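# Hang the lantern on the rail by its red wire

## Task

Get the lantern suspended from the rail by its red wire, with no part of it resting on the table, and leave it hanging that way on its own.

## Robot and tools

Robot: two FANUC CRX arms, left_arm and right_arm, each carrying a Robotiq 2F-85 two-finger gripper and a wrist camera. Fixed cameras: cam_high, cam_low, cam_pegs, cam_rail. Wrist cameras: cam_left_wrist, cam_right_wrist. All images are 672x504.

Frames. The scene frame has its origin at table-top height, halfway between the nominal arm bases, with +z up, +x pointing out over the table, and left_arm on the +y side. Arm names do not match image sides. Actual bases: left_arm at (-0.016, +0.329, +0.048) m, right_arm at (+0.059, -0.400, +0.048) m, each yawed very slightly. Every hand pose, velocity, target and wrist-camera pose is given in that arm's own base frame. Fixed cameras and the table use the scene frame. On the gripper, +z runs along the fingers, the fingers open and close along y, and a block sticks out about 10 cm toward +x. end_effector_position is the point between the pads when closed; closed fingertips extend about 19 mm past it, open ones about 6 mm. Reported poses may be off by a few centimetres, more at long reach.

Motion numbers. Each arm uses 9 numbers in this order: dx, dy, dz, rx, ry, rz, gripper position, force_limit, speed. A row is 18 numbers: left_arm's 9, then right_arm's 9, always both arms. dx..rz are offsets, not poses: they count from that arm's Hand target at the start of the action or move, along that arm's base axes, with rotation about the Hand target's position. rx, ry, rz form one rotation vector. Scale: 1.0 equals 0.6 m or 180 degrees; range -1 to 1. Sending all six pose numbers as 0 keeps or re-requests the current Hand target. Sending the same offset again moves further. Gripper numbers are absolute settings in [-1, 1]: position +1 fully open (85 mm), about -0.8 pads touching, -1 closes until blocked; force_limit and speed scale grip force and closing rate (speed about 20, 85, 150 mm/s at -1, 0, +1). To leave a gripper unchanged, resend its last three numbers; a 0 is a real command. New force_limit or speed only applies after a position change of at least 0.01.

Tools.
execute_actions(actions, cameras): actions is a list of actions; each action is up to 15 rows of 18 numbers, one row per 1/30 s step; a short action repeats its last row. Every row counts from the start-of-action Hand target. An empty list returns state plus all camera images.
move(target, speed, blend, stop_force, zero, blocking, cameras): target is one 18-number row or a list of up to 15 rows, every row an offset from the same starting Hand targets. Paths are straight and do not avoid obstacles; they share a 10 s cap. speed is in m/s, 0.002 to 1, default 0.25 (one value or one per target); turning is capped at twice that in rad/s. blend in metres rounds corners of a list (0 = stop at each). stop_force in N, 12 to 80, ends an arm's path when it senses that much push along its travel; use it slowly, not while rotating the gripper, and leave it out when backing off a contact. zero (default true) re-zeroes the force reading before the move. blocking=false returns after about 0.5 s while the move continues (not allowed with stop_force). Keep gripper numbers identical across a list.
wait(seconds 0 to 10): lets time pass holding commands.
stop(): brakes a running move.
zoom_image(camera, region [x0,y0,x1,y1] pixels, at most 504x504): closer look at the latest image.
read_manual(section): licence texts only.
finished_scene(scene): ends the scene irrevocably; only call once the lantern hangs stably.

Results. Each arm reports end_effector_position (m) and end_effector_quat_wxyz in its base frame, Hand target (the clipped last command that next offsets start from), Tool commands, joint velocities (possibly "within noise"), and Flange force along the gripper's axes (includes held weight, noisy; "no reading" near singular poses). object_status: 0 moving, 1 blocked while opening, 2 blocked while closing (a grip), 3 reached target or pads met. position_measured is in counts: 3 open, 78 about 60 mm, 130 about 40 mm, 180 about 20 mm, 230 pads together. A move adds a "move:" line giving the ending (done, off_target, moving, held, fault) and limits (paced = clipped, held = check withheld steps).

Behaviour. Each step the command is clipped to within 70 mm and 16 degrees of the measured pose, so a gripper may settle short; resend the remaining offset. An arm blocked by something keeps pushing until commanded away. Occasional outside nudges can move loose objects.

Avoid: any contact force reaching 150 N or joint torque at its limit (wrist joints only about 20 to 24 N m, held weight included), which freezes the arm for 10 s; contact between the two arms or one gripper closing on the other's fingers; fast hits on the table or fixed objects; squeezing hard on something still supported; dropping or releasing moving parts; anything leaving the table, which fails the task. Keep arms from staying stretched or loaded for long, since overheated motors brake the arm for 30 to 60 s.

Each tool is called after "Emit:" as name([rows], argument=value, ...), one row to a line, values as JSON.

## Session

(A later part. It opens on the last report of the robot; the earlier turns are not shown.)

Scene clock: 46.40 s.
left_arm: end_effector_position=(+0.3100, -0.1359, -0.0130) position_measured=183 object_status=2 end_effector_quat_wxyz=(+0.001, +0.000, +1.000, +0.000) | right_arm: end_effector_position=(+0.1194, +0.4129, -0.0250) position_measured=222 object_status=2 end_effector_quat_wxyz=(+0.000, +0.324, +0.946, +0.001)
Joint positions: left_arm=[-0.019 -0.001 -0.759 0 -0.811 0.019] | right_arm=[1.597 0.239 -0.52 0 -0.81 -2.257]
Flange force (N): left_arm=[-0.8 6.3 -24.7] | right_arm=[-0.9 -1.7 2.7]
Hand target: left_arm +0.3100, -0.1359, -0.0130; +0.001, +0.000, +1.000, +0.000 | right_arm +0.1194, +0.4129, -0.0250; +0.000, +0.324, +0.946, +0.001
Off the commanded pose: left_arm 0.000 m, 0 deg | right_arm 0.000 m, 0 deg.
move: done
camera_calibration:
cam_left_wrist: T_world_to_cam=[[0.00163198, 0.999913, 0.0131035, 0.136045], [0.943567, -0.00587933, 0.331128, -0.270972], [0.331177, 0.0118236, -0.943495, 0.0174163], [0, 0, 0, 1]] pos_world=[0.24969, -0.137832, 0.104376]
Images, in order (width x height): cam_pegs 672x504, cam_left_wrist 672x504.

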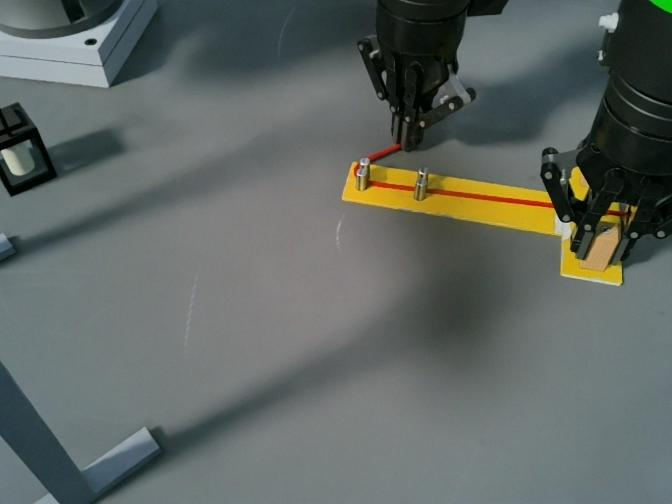

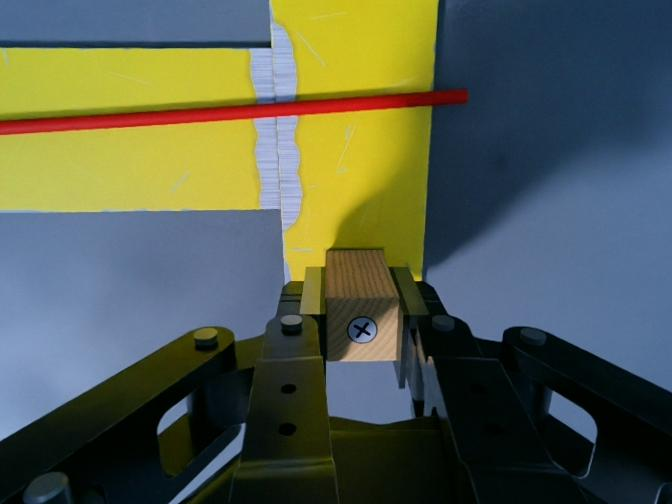

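Emit:
move([
  [0,0,0,0,0,0,-1,1,0,0.04,0.0345,0,0,0,-0.139,-1,-1,-1],
  [0,0,0,0,0,0,-1,1,0,0.033,-0.06,0,0,0,-0.125,-1,-1,-1],
], speed=0.08, cameras=["cam_pegs","cam_left_wrist"])

Scene clock: 51.17 s.
left_arm: end_effector_position=(+0.3100, -0.1359, -0.0130) position_measured=183 object_status=2 end_effector_quat_wxyz=(+0.001, +0.000, +1.000, +0.000) | right_arm: end_effector_position=(+0.1391, +0.3769, -0.0250) position_measured=222 object_status=2 end_effector_quat_wxyz=(+0.000, +0.502, +0.865, +0.001)
Joint positions: left_arm=[-0.019 -0.001 -0.759 0 -0.811 0.019] | right_arm=[1.547 0.178 -0.598 0.001 -0.793 -2.6]
Flange force (N): left_arm=[1.1 -3.3 -18.6] | right_arm=[5.9 3.4 2.4]
Hand target: left_arm +0.3100, -0.1359, -0.0130; +0.001, +0.000, +1.000, +0.000 | right_arm +0.1392, +0.3769, -0.0250; +0.000, +0.502, +0.865, +0.001
Off the commanded pose: left_arm 0.000 m, 0 deg | right_arm 0.000 m, 0 deg.
move: done
camera_calibration:
cam_left_wrist: T_world_to_cam=[[0.00163208, 0.999913, 0.0131033, 0.136045], [0.943599, -0.00587825, 0.331039, -0.270876], [0.331088, 0.011824, -0.943526, 0.0174748], [0, 0, 0, 1]] pos_world=[0.249591, -0.137832, 0.104376]
Images, in order (width x height): cam_pegs 672x504, cam_left_wrist 672x504.

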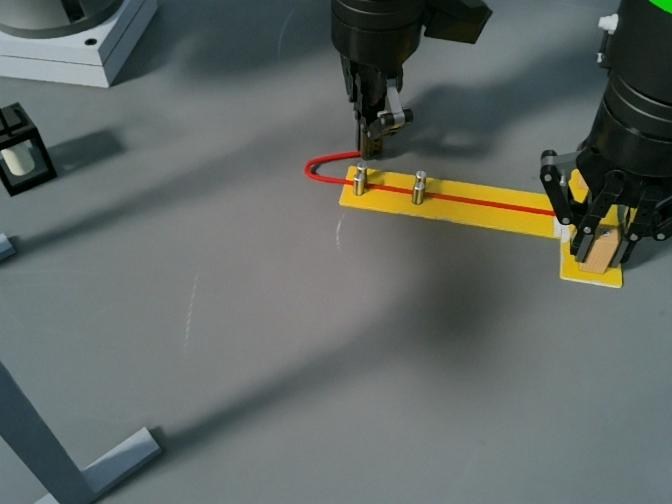

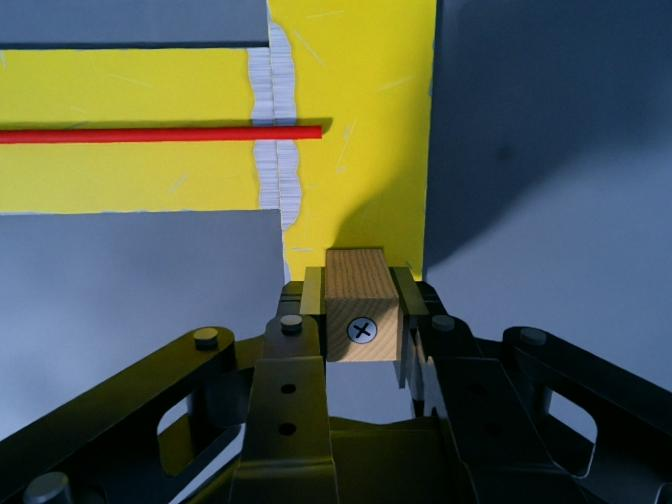

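Emit:
move([
  [0,0,0,0,0,0,-1,1,0,-0.002,-0.035,0,0,0,0,-1,-1,-1],
  [0,0,0,0,0,0,-1,1,0,-0.002,-0.035,0,0,0,0,-0.4,-1,-1],
  [0,0,0,0,0,0,-1,1,0,-0.002,-0.035,0.2,0,0,0,-0.4,-1,-1],
], speed=0.1)

Emit:
move([
  [0,0,0,0,0,0,0.3,1,0,0,0,0,0,0,0,-0.4,-1,-1],
  [0,0,0.25,0,0,0,0.3,1,0,0,0,0,0,0,0,-0.4,-1,-1],
  [-0.172,0,0.25,0,0,-0.5,0.3,1,0,0,0,0,0,0,0,-0.4,-1,-1],
], cameras=["cam_pegs","cam_left_wrist","cam_right_wrist"])

Scene clock: 55.30 s.
left_arm: end_effector_position=(+0.3100, -0.1359, -0.0130) position_measured=183 object_status=2 end_effector_quat_wxyz=(+0.001, +0.000, +1.000, +0.000) | right_arm: end_effector_position=(+0.1380, +0.3559, +0.0950) position_measured=179 object_status=3 end_effector_quat_wxyz=(+0.000, +0.502, +0.865, +0.001)
Joint positions: left_arm=[-0.019 -0.001 -0.759 0 -0.811 0.019] | right_arm=[1.549 -0.071 -0.52 0.001 -1.12 -2.602]
Flange force (N): left_arm=[1.1 -3.9 -15.2] | right_arm=[6.0 2.3 -0.2]
Hand target: left_arm +0.3100, -0.1359, -0.0130; +0.001, +0.000, +1.000, +0.000 | right_arm +0.1380, +0.3559, +0.0950; +0.000, +0.502, +0.865, +0.001
Off the commanded pose: left_arm 0.000 m, 0 deg | right_arm 0.000 m, 0 deg.
move: done

Scene clock: 60.60 s.
left_arm: end_effector_position=(+0.2068, -0.1359, +0.1370) position_measured=91 object_status=3 end_effector_quat_wxyz=(+0.001, +0.707, +0.707, -0.001) | right_arm: end_effector_position=(+0.1380, +0.3559, +0.0950) position_measured=179 object_status=3 end_effector_quat_wxyz=(+0.000, +0.502, +0.865, +0.001)
Joint positions: left_arm=[-0.025 -0.54 -0.745 0.002 -1.366 -1.546] | right_arm=[1.549 -0.071 -0.52 0.001 -1.12 -2.602]
Flange force (N): left_arm=[-0.8 -3.5 0.9] | right_arm=[6.0 2.8 -1.0]
Hand target: left_arm +0.2068, -0.1359, +0.1370; +0.001, +0.707, +0.707, -0.001 | right_arm +0.1380, +0.3559, +0.0950; +0.000, +0.502, +0.865, +0.001
Off the commanded pose: left_arm 0.000 m, 0 deg | right_arm 0.000 m, 0 deg.
move: done
camera_calibration:
cam_left_wrist: T_world_to_cam=[[0.999913, -0.00163198, 0.0131035, -0.208307], [-0.00587933, -0.943567, 0.331128, -0.154257], [0.0118236, -0.331177, -0.943495, 0.21258], [0, 0, 0, 1]] pos_world=[0.204868, -0.0754902, 0.254376]
cam_right_wrist: T_world_to_cam=[[0.868336, 0.494562, 0.0374247, -0.290899], [0.457677, -0.828075, 0.323765, 0.217255], [0.191112, -0.264009, -0.945397, 0.286684], [0, 0, 0, 1]] pos_world=[0.0983769, 0.399458, 0.211578]
Images, in order (width x height): cam_pegs 672x504, cam_left_wrist 672x504, cam_right_wrist 672x504.

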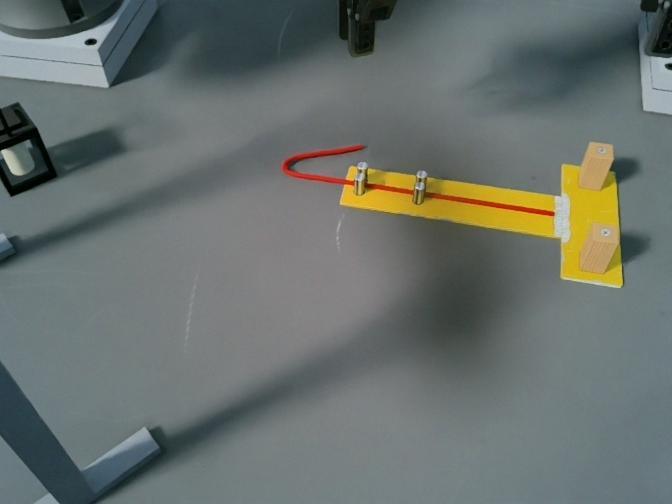

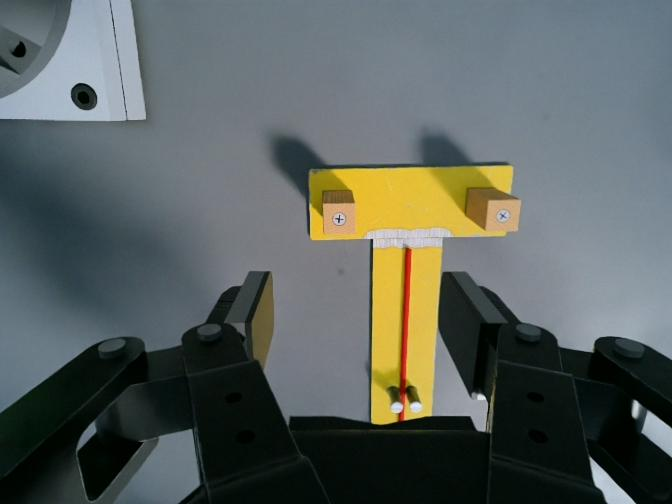

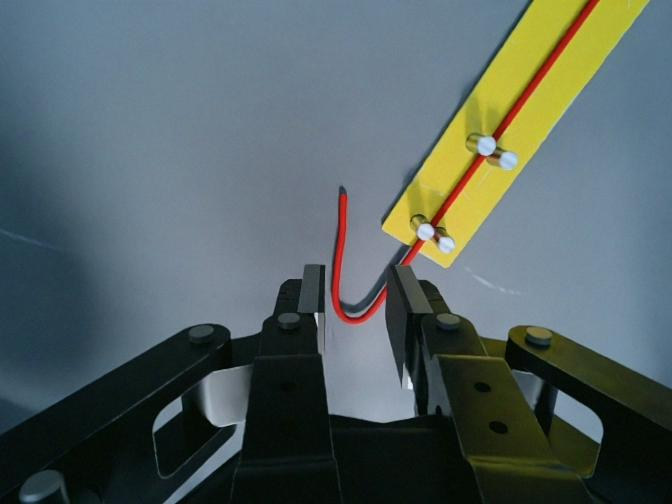

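Emit:
move([
  [0.0035,-0.013,-0.25,0,0,0,0.3,1,0,0,0,0,0,0,0,-0.4,-1,-1],
  [0.0035,-0.013,-0.25,0,0,0,-1,1,0,0,0,0,0,0,0,-0.4,-1,-1],
], speed=0.12, cameras=["cam_pegs","cam_left_wrist"])

Scene clock: 63.23 s.
left_arm: end_effector_position=(+0.2091, -0.1437, -0.0129) position_measured=183 object_status=2 end_effector_quat_wxyz=(+0.001, +0.707, +0.707, -0.001) | right_arm: end_effector_position=(+0.1380, +0.3559, +0.0950) position_measured=179 object_status=3 end_effector_quat_wxyz=(+0.000, +0.502, +0.865, +0.001)
Joint positions: left_arm=[-0.061 -0.267 -0.98 0.003 -0.857 -1.512] | right_arm=[1.549 -0.071 -0.52 0.001 -1.12 -2.602]
Flange force (N): left_arm=[3.4 -5.9 -23.9] | right_arm=[5.9 3.1 -0.7]
Hand target: left_arm +0.2089, -0.1437, -0.0130; +0.001, +0.707, +0.707, -0.001 | right_arm +0.1380, +0.3559, +0.0950; +0.000, +0.502, +0.865, +0.001
Off the commanded pose: left_arm 0.000 m, 0 deg | right_arm 0.000 m, 0 deg.
move: done
camera_calibration:
cam_left_wrist: T_world_to_cam=[[0.999909, -0.00153196, 0.0133864, -0.208573], [-0.00587979, -0.943537, 0.331216, -0.112035], [0.0121232, -0.331265, -0.94346, 0.0683421], [0, 0, 0, 1]] pos_world=[0.207067, -0.0833892, 0.104378]
Images, in order (width x height): cam_pegs 672x504, cam_left_wrist 672x504.

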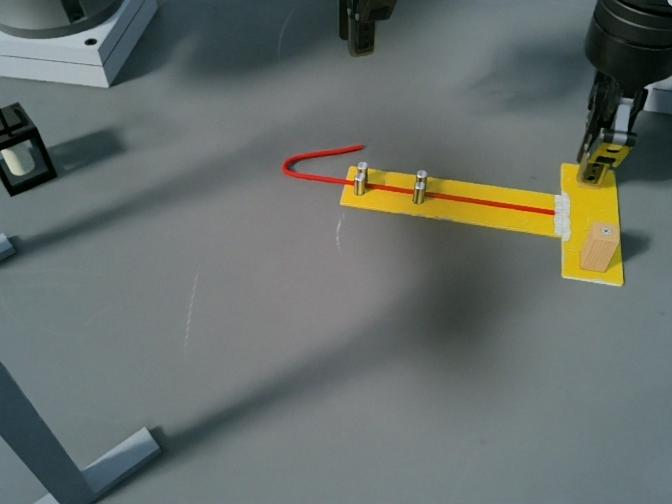

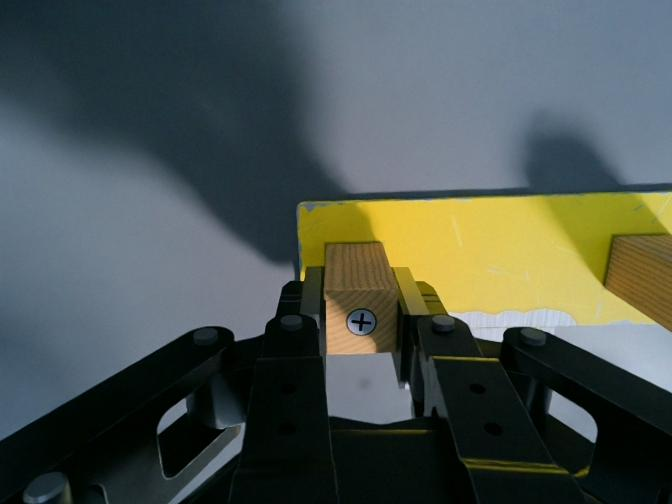

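Emit:
move(target=[0,0,0,0,0,0,-1,1,0,0.0978,0.2363,-0.08,0,0,0.809,-0.4,-1,-1], cameras=["cam_pegs","cam_right_wrist","cam_rail"])

Scene clock: 68.67 s.
left_arm: end_effector_position=(+0.2089, -0.1437, -0.0130) position_measured=183 object_status=2 end_effector_quat_wxyz=(+0.001, +0.707, +0.707, -0.001) | right_arm: end_effector_position=(+0.1875, +0.4758, +0.0543) position_measured=179 object_status=3 end_effector_quat_wxyz=(+0.000, -0.521, +0.853, +0.000)
Joint positions: left_arm=[-0.061 -0.267 -0.98 0.003 -0.857 -1.512] | right_arm=[1.453 0.296 -0.215 0 -1.059 -0.356]
Flange force (N): left_arm=[4.9 -3.6 -29.6] | right_arm=[-8.2 3.4 1.1]
Hand target: left_arm +0.2089, -0.1437, -0.0130; +0.001, +0.707, +0.707, -0.001 | right_arm +0.1876, +0.4758, +0.0544; +0.000, -0.521, +0.853, +0.000 (not the last commanded pose)
Off the commanded pose: left_arm 0.000 m, 0 deg | right_arm 0.025 m, 22 deg.
move: held (right_arm; a check stopped the path); limits=held
pose unreachable (right arm): on one or more control steps of this call, first in action 0 (counted from 0), this arm could not follow its commanded pose, so it was not sent that pose on those steps. It may still have moved: this result reports where it is.
cause: moving toward the commanded pose would bring a part of the arm too close to another arm (a part of this arm just beyond joint 5 (wrist pitch) and a part of the left arm just beyond its joint 5 (wrist pitch), 6 mm apart when this arm was first held).
camera_calibration:
cam_right_wrist: T_world_to_cam=[[-0.888921, 0.456671, 0.0356533, -0.0440765], [0.442436, 0.83584, 0.324995, -0.481845], [0.118615, 0.304669, -0.945043, 0.0134582], [0, 0, 0, 1]] pos_world=[0.172409, 0.418773, 0.170887]
Images, in order (width x height): cam_pegs 672x504, cam_rail 672x504, cam_right_wrist 672x504.

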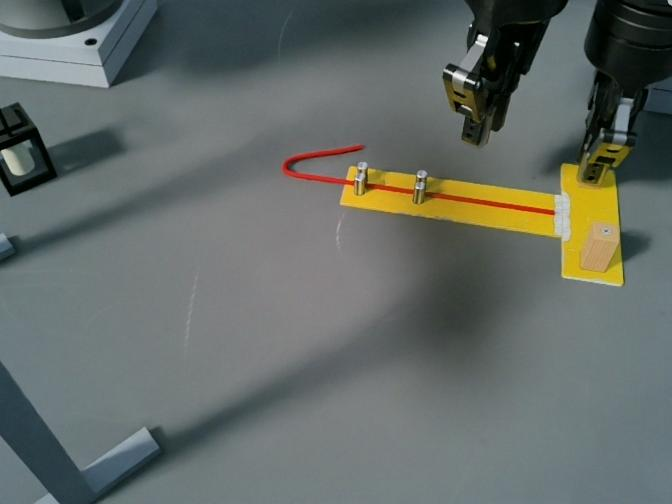

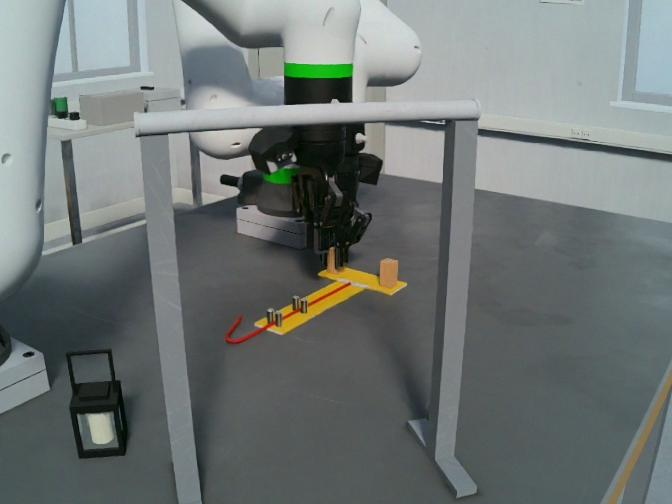

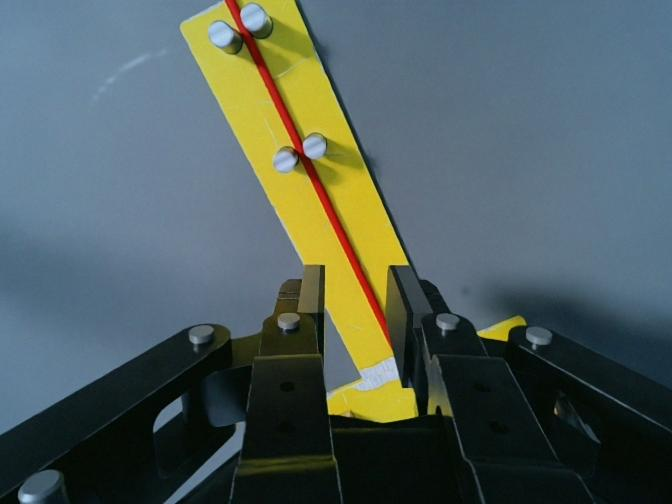

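Emit:
move([
  [0,0,0,0,0,0,0.3,1,0,-0.03,-0.12,0.05,0,0,0,-0.4,-1,-1],
  [0,0,0,-0.139,0,0,0.3,1,0,-0.03,-0.12,0.05,0,0,0,-0.4,-1,-1],
  [0,0,0,-0.139,0,0,-1,1,0,-0.03,-0.12,0.05,0,0,0,-0.4,-1,-1],
], cameras=["cam_pegs","cam_left_wrist","cam_low"])

Scene clock: 72.17 s.
left_arm: end_effector_position=(+0.2100, -0.1436, -0.0123) position_measured=181 object_status=0 end_effector_quat_wxyz=(+0.128, +0.696, +0.687, -0.167) | right_arm: end_effector_position=(+0.1696, +0.4038, +0.0844) position_measured=179 object_status=3 end_effector_quat_wxyz=(+0.000, -0.521, +0.853, +0.000)
Joint positions: left_arm=[0.474 -0.273 -1.185 0.425 -0.956 -2.356] | right_arm=[1.475 0.087 -0.388 0.001 -1.095 -0.379]
Flange force (N): left_arm=no reading | right_arm=[-6.5 3.2 0.2]
Hand target: left_arm +0.2089, -0.1437, -0.0130; +0.154, +0.690, +0.690, -0.154 | right_arm +0.1696, +0.4038, +0.0844; +0.000, -0.521, +0.853, +0.000
Off the commanded pose: left_arm 0.001 m, 3 deg | right_arm 0.000 m, 0 deg.
joint sent to its limit (left arm) — joint 3 (elbow), lower limit, where the elbow is as bent as it goes. The joint targets are off in orientation, not in position.
move: off_target (left_arm); target 3's new numbers were sent with left_arm's hand 0.001 m and 3 deg from that target
camera_calibration:
cam_left_wrist: T_world_to_cam=[[0.999083, -0.01917, -0.0382934, -0.21255], [0.0122894, -0.728251, 0.6852, -0.0806038], [-0.0410225, -0.685042, -0.727348, 0.0319813], [0, 0, 0, 1]] pos_world=[0.214658, -0.0408659, 0.0703519]
Images, in order (width x height): cam_low 672x504, cam_pegs 672x504, cam_left_wrist 672x504.

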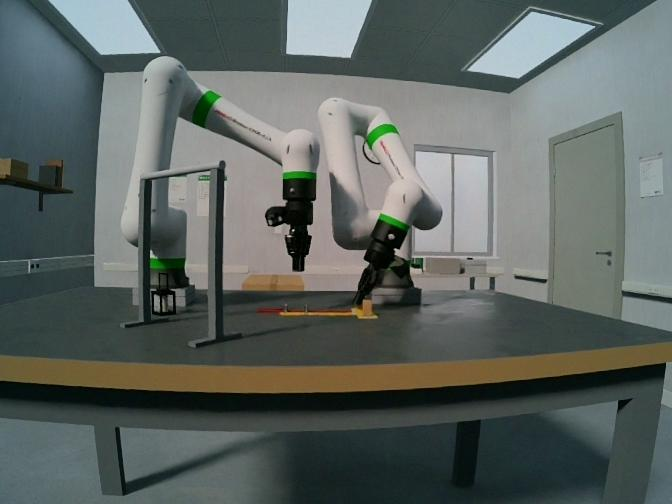

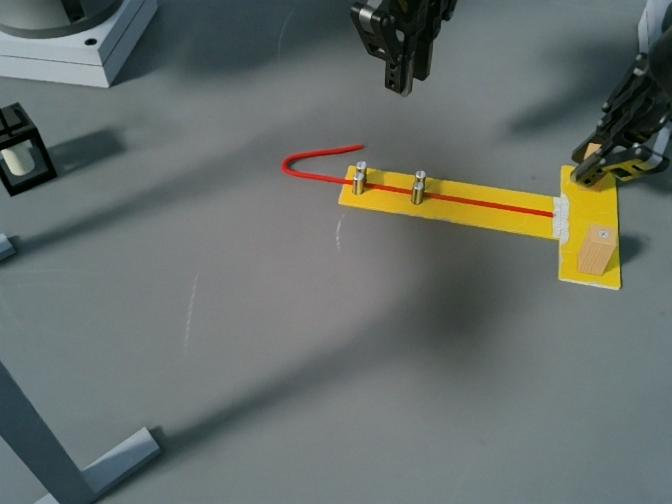

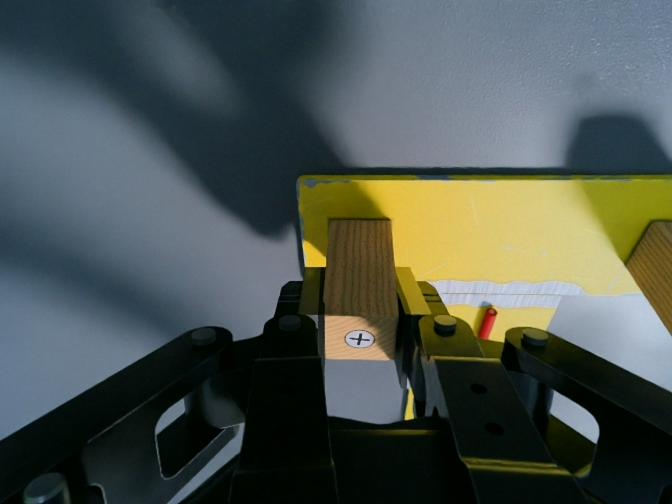

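Emit:
move(target=[0,0,0,0,0,0,-1,1,0,0.045,0.148,-0.083,0,0,0.125,-0.2,-1,-1], speed=0.15, cameras=["cam_pegs","cam_right_wrist"])

Scene clock: 74.07 s.
left_arm: end_effector_position=(+0.2099, -0.1436, -0.0124) position_measured=181 object_status=2 end_effector_quat_wxyz=(+0.128, +0.696, +0.687, -0.167) | right_arm: end_effector_position=(+0.1940, +0.4843, +0.0392) position_measured=154 object_status=3 end_effector_quat_wxyz=(+0.001, -0.664, +0.748, +0.000)
Joint positions: left_arm=[0.474 -0.273 -1.185 0.425 -0.956 -2.356] | right_arm=[1.443 0.337 -0.201 0.002 -1.031 0.009]
Flange force (N): left_arm=no reading | right_arm=[-8.6 -0.1 1.1]
Hand target: left_arm +0.2089, -0.1437, -0.0130; +0.154, +0.690, +0.690, -0.154 | right_arm +0.1940, +0.4843, +0.0392; +0.001, -0.664, +0.748, +0.000 (not the last commanded pose)
Off the commanded pose: left_arm 0.001 m, 3 deg | right_arm 0.010 m, 2 deg.
joint sent to its limit (left arm) — joint 3 (elbow), lower limit, where the elbow is as bent as it goes. The joint targets are off in orientation, not in position.
move: held (right_arm; a check stopped the path), off_target (left_arm); limits=held
pose unreachable (right arm): on one or more control steps of this call, first in action 0 (counted from 0), this arm could not follow its commanded pose, so it was not sent that pose on those steps. It may still have moved: this result reports where it is.
cause: moving toward the commanded pose would bring a part of the arm too close to another arm (a part of this arm just beyond joint 4 (forearm roll) and a part of the left arm just beyond its joint 2 (shoulder), 7 mm apart when this arm was first held).
camera_calibration:
cam_right_wrist: T_world_to_cam=[[-0.992432, 0.117863, 0.0344575, 0.142615], [0.122646, 0.937497, 0.325664, -0.474098], [0.0060799, 0.327425, -0.944858, 0.00657326], [0, 0, 0, 1]] pos_world=[0.199642, 0.425504, 0.155693]
Images, in order (width x height): cam_pegs 672x504, cam_right_wrist 672x504.

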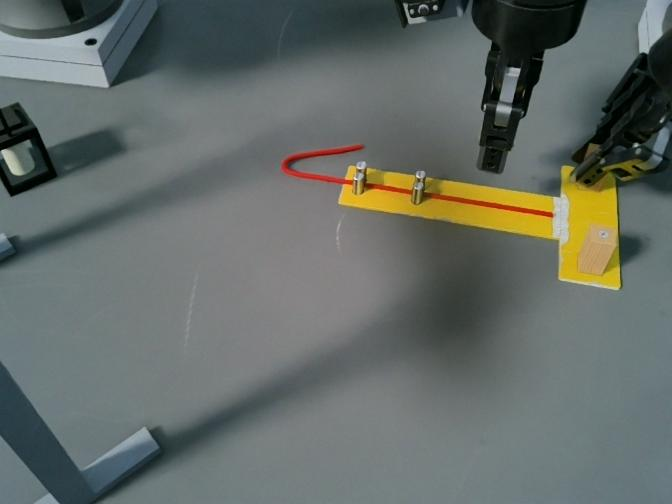

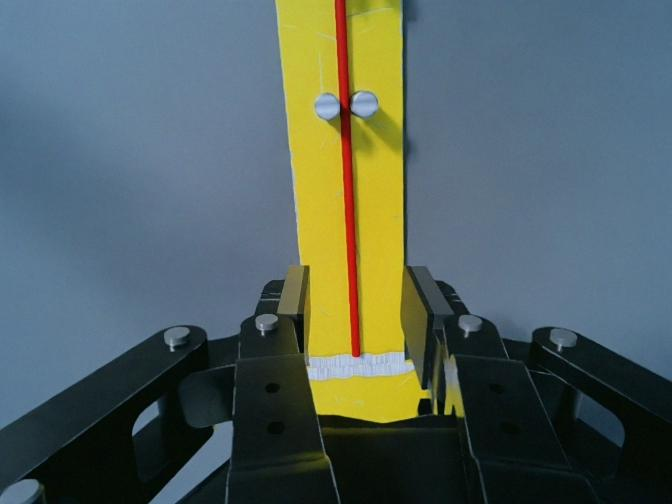

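Emit:
move(target=[0,0,0,0,0,0,-1,1,0,0.002,-0.011,-0.04,0,0,0.005,-0.5,-1,-1], speed=0.1)

Emit:
move(target=[0,0,0,0,0,0,-1,1,0,0,0,-0.07,0,0,0,-0.5,-1,-1], speed=0.008, stop_force=14, cameras=["cam_pegs","cam_right_wrist"])

Scene clock: 75.43 s.
left_arm: end_effector_position=(+0.2099, -0.1436, -0.0124) position_measured=181 object_status=2 end_effector_quat_wxyz=(+0.128, +0.696, +0.687, -0.167) | right_arm: end_effector_position=(+0.1952, +0.4777, +0.0152) position_measured=192 object_status=0 end_effector_quat_wxyz=(+0.001, -0.670, +0.742, +0.000)
Joint positions: left_arm=[0.474 -0.273 -1.185 0.425 -0.956 -2.356] | right_arm=[1.439 0.357 -0.24 0.002 -0.973 0.029]
Flange force (N): left_arm=no reading | right_arm=[-8.7 -0.4 2.1]
Hand target: left_arm +0.2089, -0.1437, -0.0130; +0.154, +0.690, +0.690, -0.154 | right_arm +0.1952, +0.4777, +0.0152; +0.001, -0.670, +0.742, +0.000
Off the commanded pose: left_arm 0.001 m, 3 deg | right_arm 0.000 m, 0 deg.
joint sent to its limit (left arm) — joint 3 (elbow), lower limit, where the elbow is as bent as it goes. The joint targets are off in orientation, not in position.
move: off_target (left_arm)

Scene clock: 78.07 s.
left_arm: end_effector_position=(+0.2099, -0.1436, -0.0124) position_measured=181 object_status=2 end_effector_quat_wxyz=(+0.128, +0.696, +0.687, -0.167) | right_arm: end_effector_position=(+0.1952, +0.4777, +0.0048) position_measured=192 object_status=3 end_effector_quat_wxyz=(+0.001, -0.670, +0.742, +0.000)
Joint positions: left_arm=[0.474 -0.273 -1.185 0.425 -0.956 -2.356] | right_arm=[1.439 0.372 -0.248 0.002 -0.95 0.029]
Flange force (N): left_arm=no reading | right_arm=[-8.9 -0.3 2.1]
Hand target: left_arm +0.2089, -0.1437, -0.0130; +0.154, +0.690, +0.690, -0.154 | right_arm +0.1952, +0.4777, +0.0048; +0.001, -0.670, +0.742, +0.000 (not the last commanded pose)
Off the commanded pose: left_arm 0.001 m, 3 deg | right_arm 0.032 m, 0 deg.
joint sent to its limit (left arm) — joint 3 (elbow), lower limit, where the elbow is as bent as it goes. The joint targets are off in orientation, not in position.
move: held (right_arm; a check stopped the path), off_target (left_arm); limits=held
pose unreachable (right arm): on one or more control steps of this call, first in action 0 (counted from 0), this arm could not follow its commanded pose, so it was not sent that pose on those steps. It may still have moved: this result reports where it is.
cause: moving toward the commanded pose would bring a part of the arm too close to another arm (a part of this arm just beyond joint 4 (forearm roll) and a part of the left arm just beyond its joint 2 (shoulder), 4 mm apart when this arm was first held).
camera_calibration:
cam_right_wrist: T_world_to_cam=[[-0.994166, 0.102232, 0.0343881, 0.153517], [0.107856, 0.939321, 0.325643, -0.454921], [0.000989738, 0.327452, -0.944867, -0.0227222], [0, 0, 0, 1]] pos_world=[0.20171, 0.419063, 0.121393]
Images, in order (width x height): cam_pegs 672x504, cam_right_wrist 672x504.

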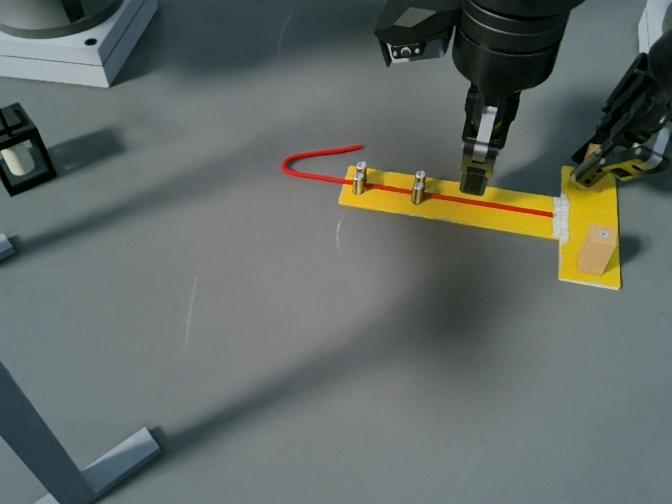

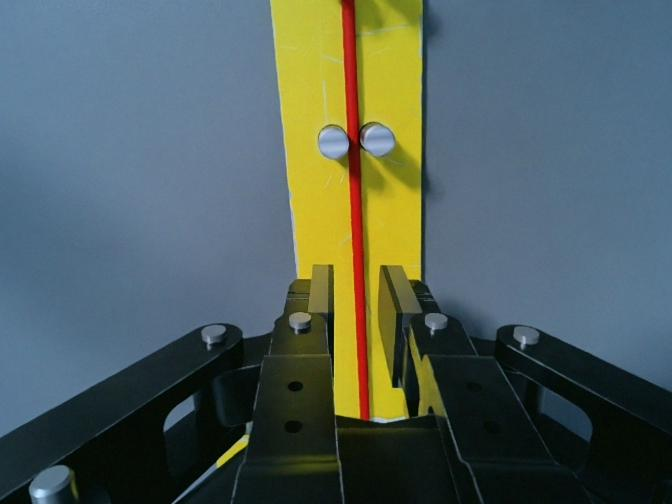

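Emit:
move([
  [0,0,0,0,0,0,-1,1,0,0,0,0.1,0,0,0,-0.5,-1,-1],
  [0.15,-0.08,0,0,0,0,-1,1,0,0.15,-0.08,0.1,0,0,0,-0.5,-1,-1],
], speed=0.08, cameras=["cam_pegs","cam_right_wrist"])

Scene clock: 81.03 s.
left_arm: end_effector_position=(+0.2989, -0.1917, -0.0130) position_measured=182 object_status=2 end_effector_quat_wxyz=(+0.154, +0.690, +0.690, -0.154) | right_arm: end_effector_position=(+0.2852, +0.4297, +0.0648) position_measured=192 object_status=3 end_effector_quat_wxyz=(+0.001, -0.670, +0.742, +0.000)
Joint positions: left_arm=[0.144 -0.014 -1.039 0.678 -0.735 -2.268] | right_arm=[1.241 0.292 -0.193 0.002 -1.084 0.227]
Flange force (N): left_arm=[-4.8 -7.0 -19.3] | right_arm=[-8.9 -2.3 0.8]
Hand target: left_arm +0.2989, -0.1917, -0.0130; +0.154, +0.690, +0.690, -0.154 | right_arm +0.2852, +0.4297, +0.0648; +0.001, -0.670, +0.742, +0.000
Off the commanded pose: left_arm 0.000 m, 0 deg | right_arm 0.000 m, 0 deg.
move: done
camera_calibration:
cam_right_wrist: T_world_to_cam=[[-0.994166, 0.1022, 0.034482, 0.245831], [0.107856, 0.939324, 0.325633, -0.439079], [0.000889752, 0.327452, -0.944867, 0.0496272], [0, 0, 0, 1]] pos_world=[0.29171, 0.371063, 0.181393]
Images, in order (width x height): cam_pegs 672x504, cam_right_wrist 672x504.

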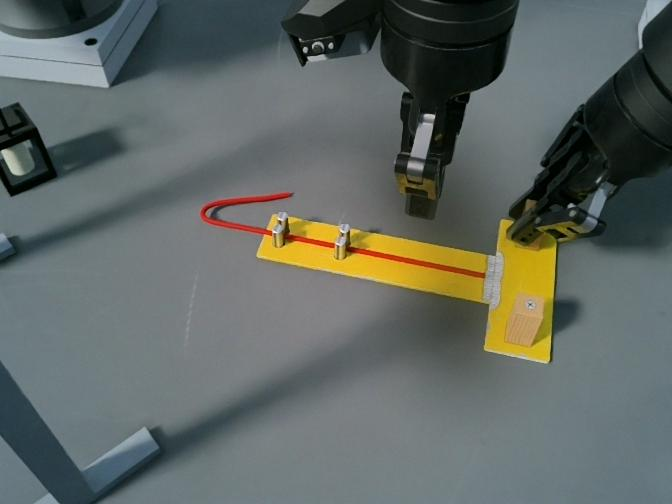

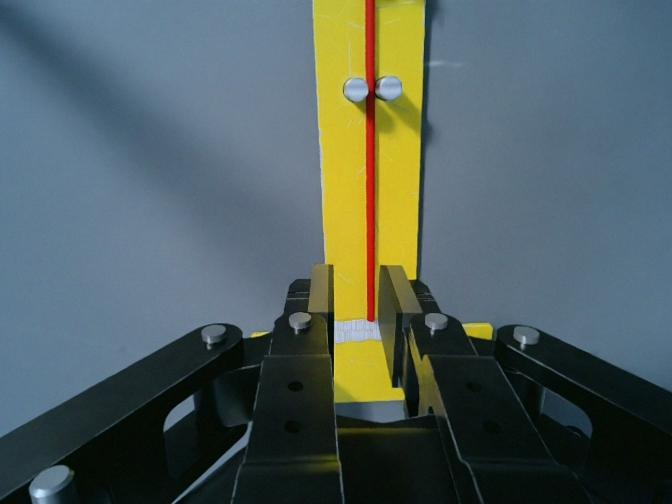

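Emit:
move(target=[0,0,0,0,0,0,-1,1,0,-0.009,0,-0.08,0,0,0,-0.5,-1,-1], speed=0.1)

Emit:
move(target=[0,0,0,0,0,0,-1,1,0,0,0,-0.07,0,0,0,-0.5,-1,-1], speed=0.008, stop_force=14, cameras=["cam_pegs","cam_right_wrist"])

Scene clock: 82.07 s.
left_arm: end_effector_position=(+0.2989, -0.1917, -0.0130) position_measured=182 object_status=2 end_effector_quat_wxyz=(+0.154, +0.690, +0.690, -0.154) | right_arm: end_effector_position=(+0.2797, +0.4297, +0.0169) position_measured=192 object_status=3 end_effector_quat_wxyz=(+0.001, -0.670, +0.742, +0.000)
Joint positions: left_arm=[0.144 -0.014 -1.039 0.678 -0.735 -2.269] | right_arm=[1.251 0.347 -0.249 0.001 -0.974 0.217]
Flange force (N): left_arm=[-4.7 -7.3 -20.6] | right_arm=[-8.5 -2.0 2.5]
Hand target: left_arm +0.2989, -0.1917, -0.0130; +0.154, +0.690, +0.690, -0.154 | right_arm +0.2798, +0.4297, +0.0168; +0.001, -0.670, +0.742, +0.000
Off the commanded pose: left_arm 0.000 m, 0 deg | right_arm 0.000 m, 0 deg.
move: done

Scene clock: 87.33 s.
left_arm: end_effector_position=(+0.2989, -0.1917, -0.0130) position_measured=182 object_status=2 end_effector_quat_wxyz=(+0.154, +0.690, +0.690, -0.154) | right_arm: end_effector_position=(+0.2798, +0.4298, -0.0205) position_measured=192 object_status=3 end_effector_quat_wxyz=(+0.001, -0.670, +0.742, +0.000)
Joint positions: left_arm=[0.144 -0.014 -1.039 0.678 -0.735 -2.269] | right_arm=[1.251 0.404 -0.276 0.002 -0.89 0.217]
Flange force (N): left_arm=[-4.7 -3.4 -1.7] | right_arm=[-8.0 2.1 -17.1]
Hand target: left_arm +0.2989, -0.1917, -0.0130; +0.154, +0.690, +0.690, -0.154 | right_arm +0.2798, +0.4298, -0.0205; +0.001, -0.670, +0.742, +0.000 (not the last commanded pose)
Off the commanded pose: left_arm 0.000 m, 0 deg | right_arm 0.005 m, 0 deg.
move: contact (right_arm)
camera_calibration:
cam_right_wrist: T_world_to_cam=[[-0.994176, 0.102134, 0.0343784, 0.24344], [0.10776, 0.939259, 0.325853, -0.410689], [0.000990354, 0.32766, -0.944795, -0.0310771], [0, 0, 0, 1]] pos_world=[0.286309, 0.371063, 0.0960938]
Images, in order (width x height): cam_pegs 672x504, cam_right_wrist 672x504.

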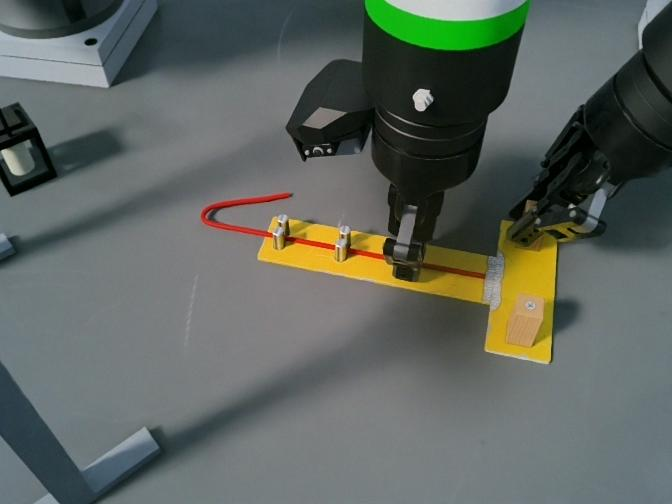

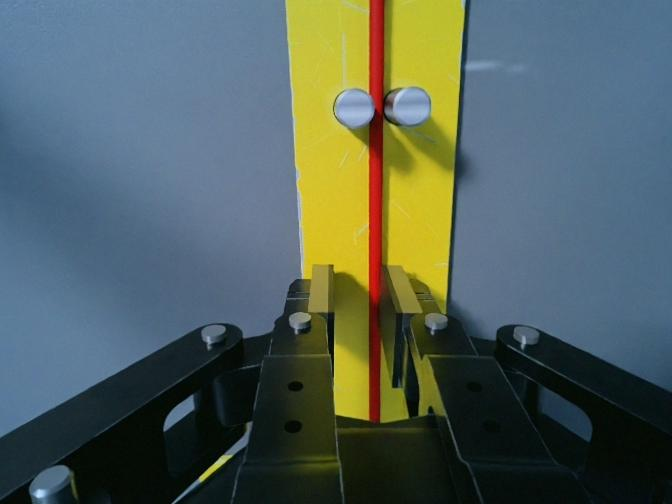

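Emit:
move([
  [0,0,0,0,0,0,-1,1,0,0,0,0.0055,0,0,0,-0.5,-1,-1],
  [0,0,0,0,0,0,-1,1,0,-0.0055,0,0.0055,0,0,0,-0.5,-1,-1],
  [0,0,0,0,0,0,-1,1,0,-0.0055,0,0.0055,0,0,0,-1,-1,-1],
], speed=0.05, cameras=["cam_pegs","cam_right_wrist"])

Scene clock: 89.47 s.
left_arm: end_effector_position=(+0.2989, -0.1917, -0.0130) position_measured=182 object_status=2 end_effector_quat_wxyz=(+0.154, +0.690, +0.690, -0.154) | right_arm: end_effector_position=(+0.2765, +0.4298, -0.0172) position_measured=230 object_status=3 end_effector_quat_wxyz=(+0.001, -0.670, +0.742, +0.000)
Joint positions: left_arm=[0.144 -0.014 -1.039 0.678 -0.735 -2.269] | right_arm=[1.257 0.395 -0.28 0.002 -0.895 0.21]
Flange force (N): left_arm=[-3.8 -5.0 -16.7] | right_arm=[-8.4 -1.9 2.8]
Hand target: left_arm +0.2989, -0.1917, -0.0130; +0.154, +0.690, +0.690, -0.154 | right_arm +0.2765, +0.4298, -0.0172; +0.001, -0.670, +0.742, +0.000
Off the commanded pose: left_arm 0.000 m, 0 deg | right_arm 0.000 m, 0 deg.
move: done
camera_calibration:
cam_right_wrist: T_world_to_cam=[[-0.994166, 0.102228, 0.0344096, 0.240005], [0.107859, 0.939259, 0.32582, -0.411434], [0.00098852, 0.327631, -0.944805, -0.0279437], [0, 0, 0, 1]] pos_world=[0.28301, 0.371063, 0.0993936]
Images, in order (width x height): cam_pegs 672x504, cam_right_wrist 672x504.

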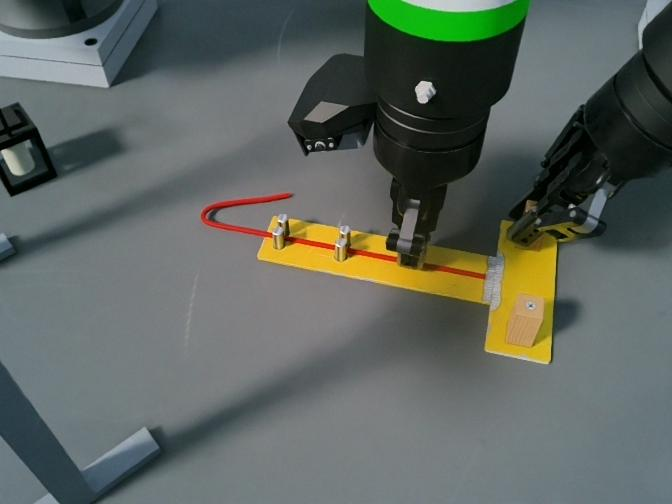

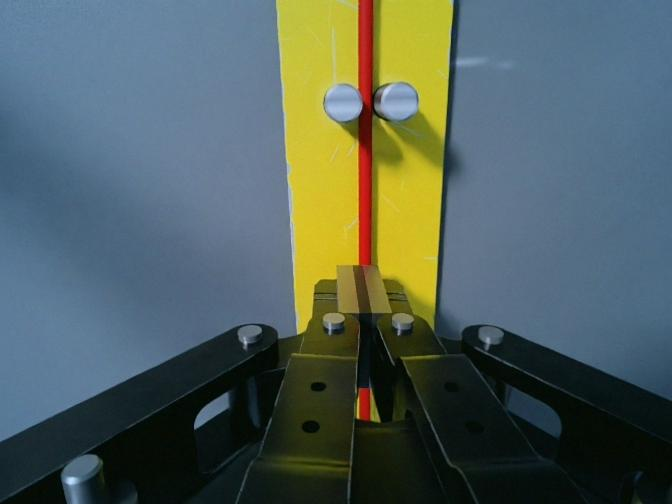

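Emit:
move([
  [0,0,0,0,0,0,-1,1,0,0.0015,0,0.008,0,0,0,-0.5,-1,-1],
  [0,0,0,0,0,0,-1,1,0,0.0015,0,-0.0032,0,0,0,-0.5,-1,-1],
  [0,0,0,0,0,0,-1,1,0,0.0015,0,-0.0032,0,0,0,-1,-1,-1],
], speed=0.05, cameras=["cam_pegs","cam_right_wrist"])

Scene clock: 91.73 s.
left_arm: end_effector_position=(+0.2989, -0.1917, -0.0130) position_measured=182 object_status=2 end_effector_quat_wxyz=(+0.154, +0.690, +0.690, -0.154) | right_arm: end_effector_position=(+0.2774, +0.4298, -0.0191) position_measured=230 object_status=3 end_effector_quat_wxyz=(+0.001, -0.670, +0.742, +0.000)
Joint positions: left_arm=[0.144 -0.014 -1.039 0.678 -0.735 -2.269] | right_arm=[1.255 0.399 -0.279 0.002 -0.891 0.212]
Flange force (N): left_arm=[-6.4 -1.0 -4.5] | right_arm=[-8.5 0.3 -1.6]
Hand target: left_arm +0.2989, -0.1917, -0.0130; +0.154, +0.690, +0.690, -0.154 | right_arm +0.2774, +0.4298, -0.0191; +0.001, -0.670, +0.742, +0.000
Off the commanded pose: left_arm 0.000 m, 0 deg | right_arm 0.000 m, 0 deg.
move: done
camera_calibration:
cam_right_wrist: T_world_to_cam=[[-0.994176, 0.102135, 0.0343769, 0.241009], [0.10776, 0.93927, 0.325822, -0.410855], [0.000988606, 0.327629, -0.944806, -0.0298335], [0, 0, 0, 1]] pos_world=[0.283909, 0.371063, 0.0973937]
Images, in order (width x height): cam_pegs 672x504, cam_right_wrist 672x504.

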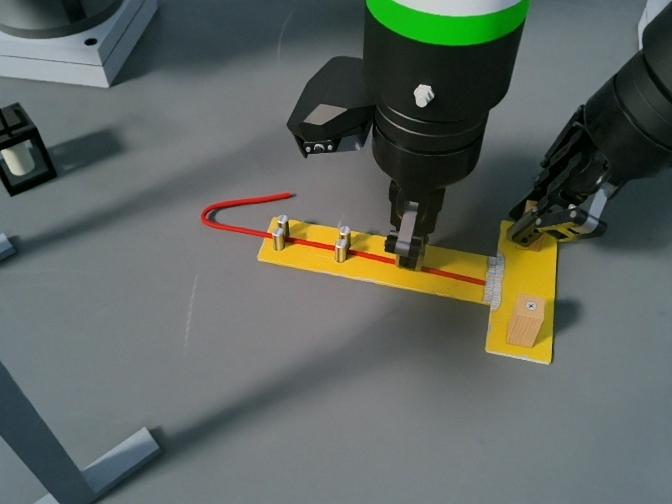

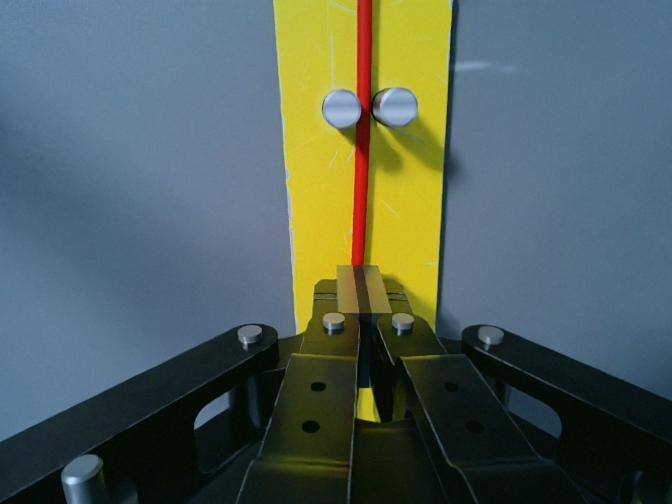

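Emit:
move([
  [0,0,0,0,0,0,-1,1,0,0,0,0.02,0,0,0,-1,-1,-1],
  [0,0,0,0,0,0,-1,1,0,0,0,0.02,0,0,0,-0.4,-1,-1],
], speed=0.05, cameras=["cam_right_wrist"])

Scene clock: 93.87 s.
left_arm: end_effector_position=(+0.2989, -0.1917, -0.0130) position_measured=182 object_status=2 end_effector_quat_wxyz=(+0.154, +0.690, +0.690, -0.154) | right_arm: end_effector_position=(+0.2774, +0.4298, -0.0071) position_measured=179 object_status=0 end_effector_quat_wxyz=(+0.001, -0.670, +0.742, +0.000)
Joint positions: left_arm=[0.144 -0.014 -1.039 0.678 -0.735 -2.269] | right_arm=[1.255 0.38 -0.271 0.002 -0.918 0.212]
Flange force (N): left_arm=[-6.5 -5.9 -16.3] | right_arm=[-9.2 -2.0 2.8]
Hand target: left_arm +0.2989, -0.1917, -0.0130; +0.154, +0.690, +0.690, -0.154 | right_arm +0.2774, +0.4298, -0.0071; +0.001, -0.670, +0.742, +0.000
Off the commanded pose: left_arm 0.000 m, 0 deg | right_arm 0.000 m, 0 deg.
move: done
camera_calibration:
cam_right_wrist: T_world_to_cam=[[-0.994176, 0.102167, 0.034283, 0.240595], [0.107761, 0.939266, 0.325832, -0.414765], [0.00108858, 0.327629, -0.944806, -0.0185239], [0, 0, 0, 1]] pos_world=[0.283909, 0.371063, 0.109394]
Images, in order (width x height): cam_right_wrist 672x504.

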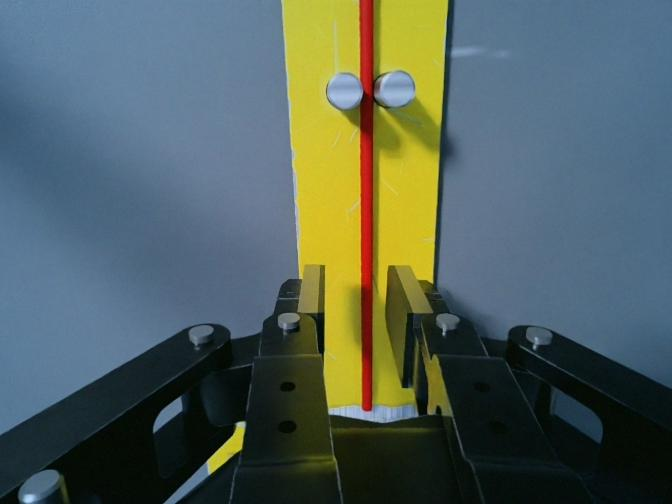

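Emit:
move([
  [0,0,0,0,0,0,-1,1,0,-0.005,0,0,0,0,0,-0.5,-1,-1],
  [0,0,0,0,0,0,-1,1,0,-0.005,0,-0.0205,0,0,0,-0.5,-1,-1],
  [0,0,0,0,0,0,-1,1,0,-0.005,0,-0.0205,0,0,0,-1,-1,-1],
], speed=0.05, cameras=["cam_right_wrist"])

Scene clock: 96.20 s.
left_arm: end_effector_position=(+0.2989, -0.1917, -0.0130) position_measured=182 object_status=2 end_effector_quat_wxyz=(+0.154, +0.690, +0.690, -0.154) | right_arm: end_effector_position=(+0.2744, +0.4298, -0.0194) position_measured=230 object_status=0 end_effector_quat_wxyz=(+0.001, -0.670, +0.742, +0.000)
Joint positions: left_arm=[0.144 -0.014 -1.039 0.678 -0.735 -2.269] | right_arm=[1.261 0.396 -0.284 0.002 -0.889 0.206]
Flange force (N): left_arm=[-5.7 -1.9 -2.9] | right_arm=[-8.1 -1.3 -2.6]
Hand target: left_arm +0.2989, -0.1917, -0.0130; +0.154, +0.690, +0.690, -0.154 | right_arm +0.2744, +0.4298, -0.0194; +0.001, -0.670, +0.742, +0.000
Off the commanded pose: left_arm 0.000 m, 0 deg | right_arm 0.000 m, 0 deg.
move: done
camera_calibration:
cam_right_wrist: T_world_to_cam=[[-0.994166, 0.102227, 0.0344111, 0.237997], [0.107859, 0.939248, 0.325851, -0.410456], [0.000990268, 0.327662, -0.944795, -0.0301276], [0, 0, 0, 1]] pos_world=[0.28091, 0.371062, 0.0970937]
Images, in order (width x height): cam_right_wrist 672x504.

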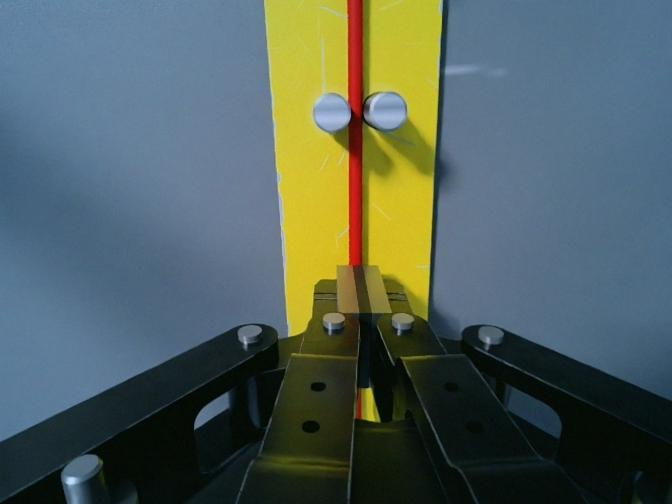

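Emit:
move([
  [0,0,0,0,0,0,-1,1,0,0.0015,0,0.02,0,0,0,-1,-1,-1],
  [0,0,0,0,0,0,-1,1,0,0.0015,0,0.02,0,0,0,-0.45,-1,-1],
], speed=0.05)

Emit:
move(target=[0,0,0,0,0,0,-1,1,0,0,0,-0.06,0,0,0,-0.45,-1,-1], speed=0.008, stop_force=14, cameras=["cam_right_wrist"])

Scene clock: 98.37 s.
left_arm: end_effector_position=(+0.2989, -0.1917, -0.0130) position_measured=182 object_status=2 end_effector_quat_wxyz=(+0.154, +0.690, +0.690, -0.154) | right_arm: end_effector_position=(+0.2753, +0.4298, -0.0074) position_measured=186 object_status=0 end_effector_quat_wxyz=(+0.001, -0.670, +0.742, +0.000)
Joint positions: left_arm=[0.144 -0.014 -1.039 0.678 -0.735 -2.269] | right_arm=[1.259 0.378 -0.275 0.002 -0.917 0.208]
Flange force (N): left_arm=[-4.5 -6.2 -18.7] | right_arm=[-7.9 -1.4 2.1]
Hand target: left_arm +0.2989, -0.1917, -0.0130; +0.154, +0.690, +0.690, -0.154 | right_arm +0.2753, +0.4298, -0.0074; +0.001, -0.670, +0.742, +0.000
Off the commanded pose: left_arm 0.000 m, 0 deg | right_arm 0.000 m, 0 deg.
move: done

Scene clock: 101.00 s.
left_arm: end_effector_position=(+0.2989, -0.1917, -0.0130) position_measured=182 object_status=2 end_effector_quat_wxyz=(+0.154, +0.690, +0.690, -0.154) | right_arm: end_effector_position=(+0.2754, +0.4299, -0.0236) position_measured=186 object_status=3 end_effector_quat_wxyz=(+0.001, -0.670, +0.742, +0.000)
Joint positions: left_arm=[0.144 -0.014 -1.039 0.678 -0.735 -2.269] | right_arm=[1.259 0.404 -0.285 0.002 -0.88 0.208]
Flange force (N): left_arm=[-4.6 -3.1 -4.7] | right_arm=[-2.2 6.4 -28.8]
Hand target: left_arm +0.2989, -0.1917, -0.0130; +0.154, +0.690, +0.690, -0.154 | right_arm +0.2754, +0.4299, -0.0236; +0.001, -0.670, +0.742, +0.000 (not the last commanded pose)
Off the commanded pose: left_arm 0.000 m, 0 deg | right_arm 0.020 m, 0 deg.
move: contact (right_arm)
camera_calibration:
cam_right_wrist: T_world_to_cam=[[-0.994176, 0.102162, 0.034306, 0.239059], [0.107763, 0.939194, 0.326041, -0.409282], [0.00108912, 0.327839, -0.944733, -0.0341333], [0, 0, 0, 1]] pos_world=[0.281809, 0.371162, 0.0929945]
Images, in order (width x height): cam_right_wrist 672x504.

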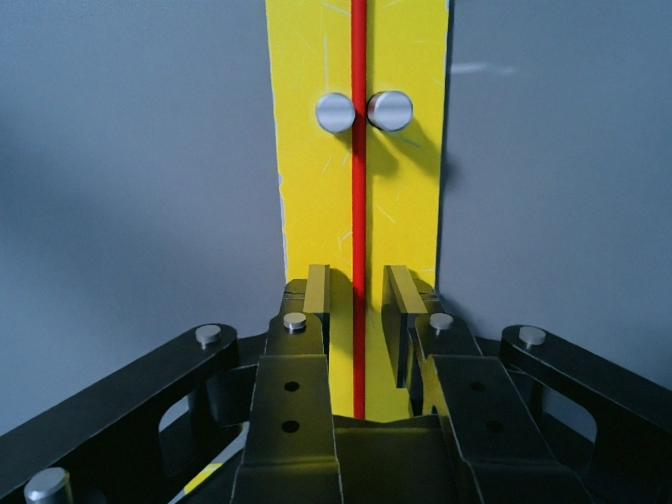

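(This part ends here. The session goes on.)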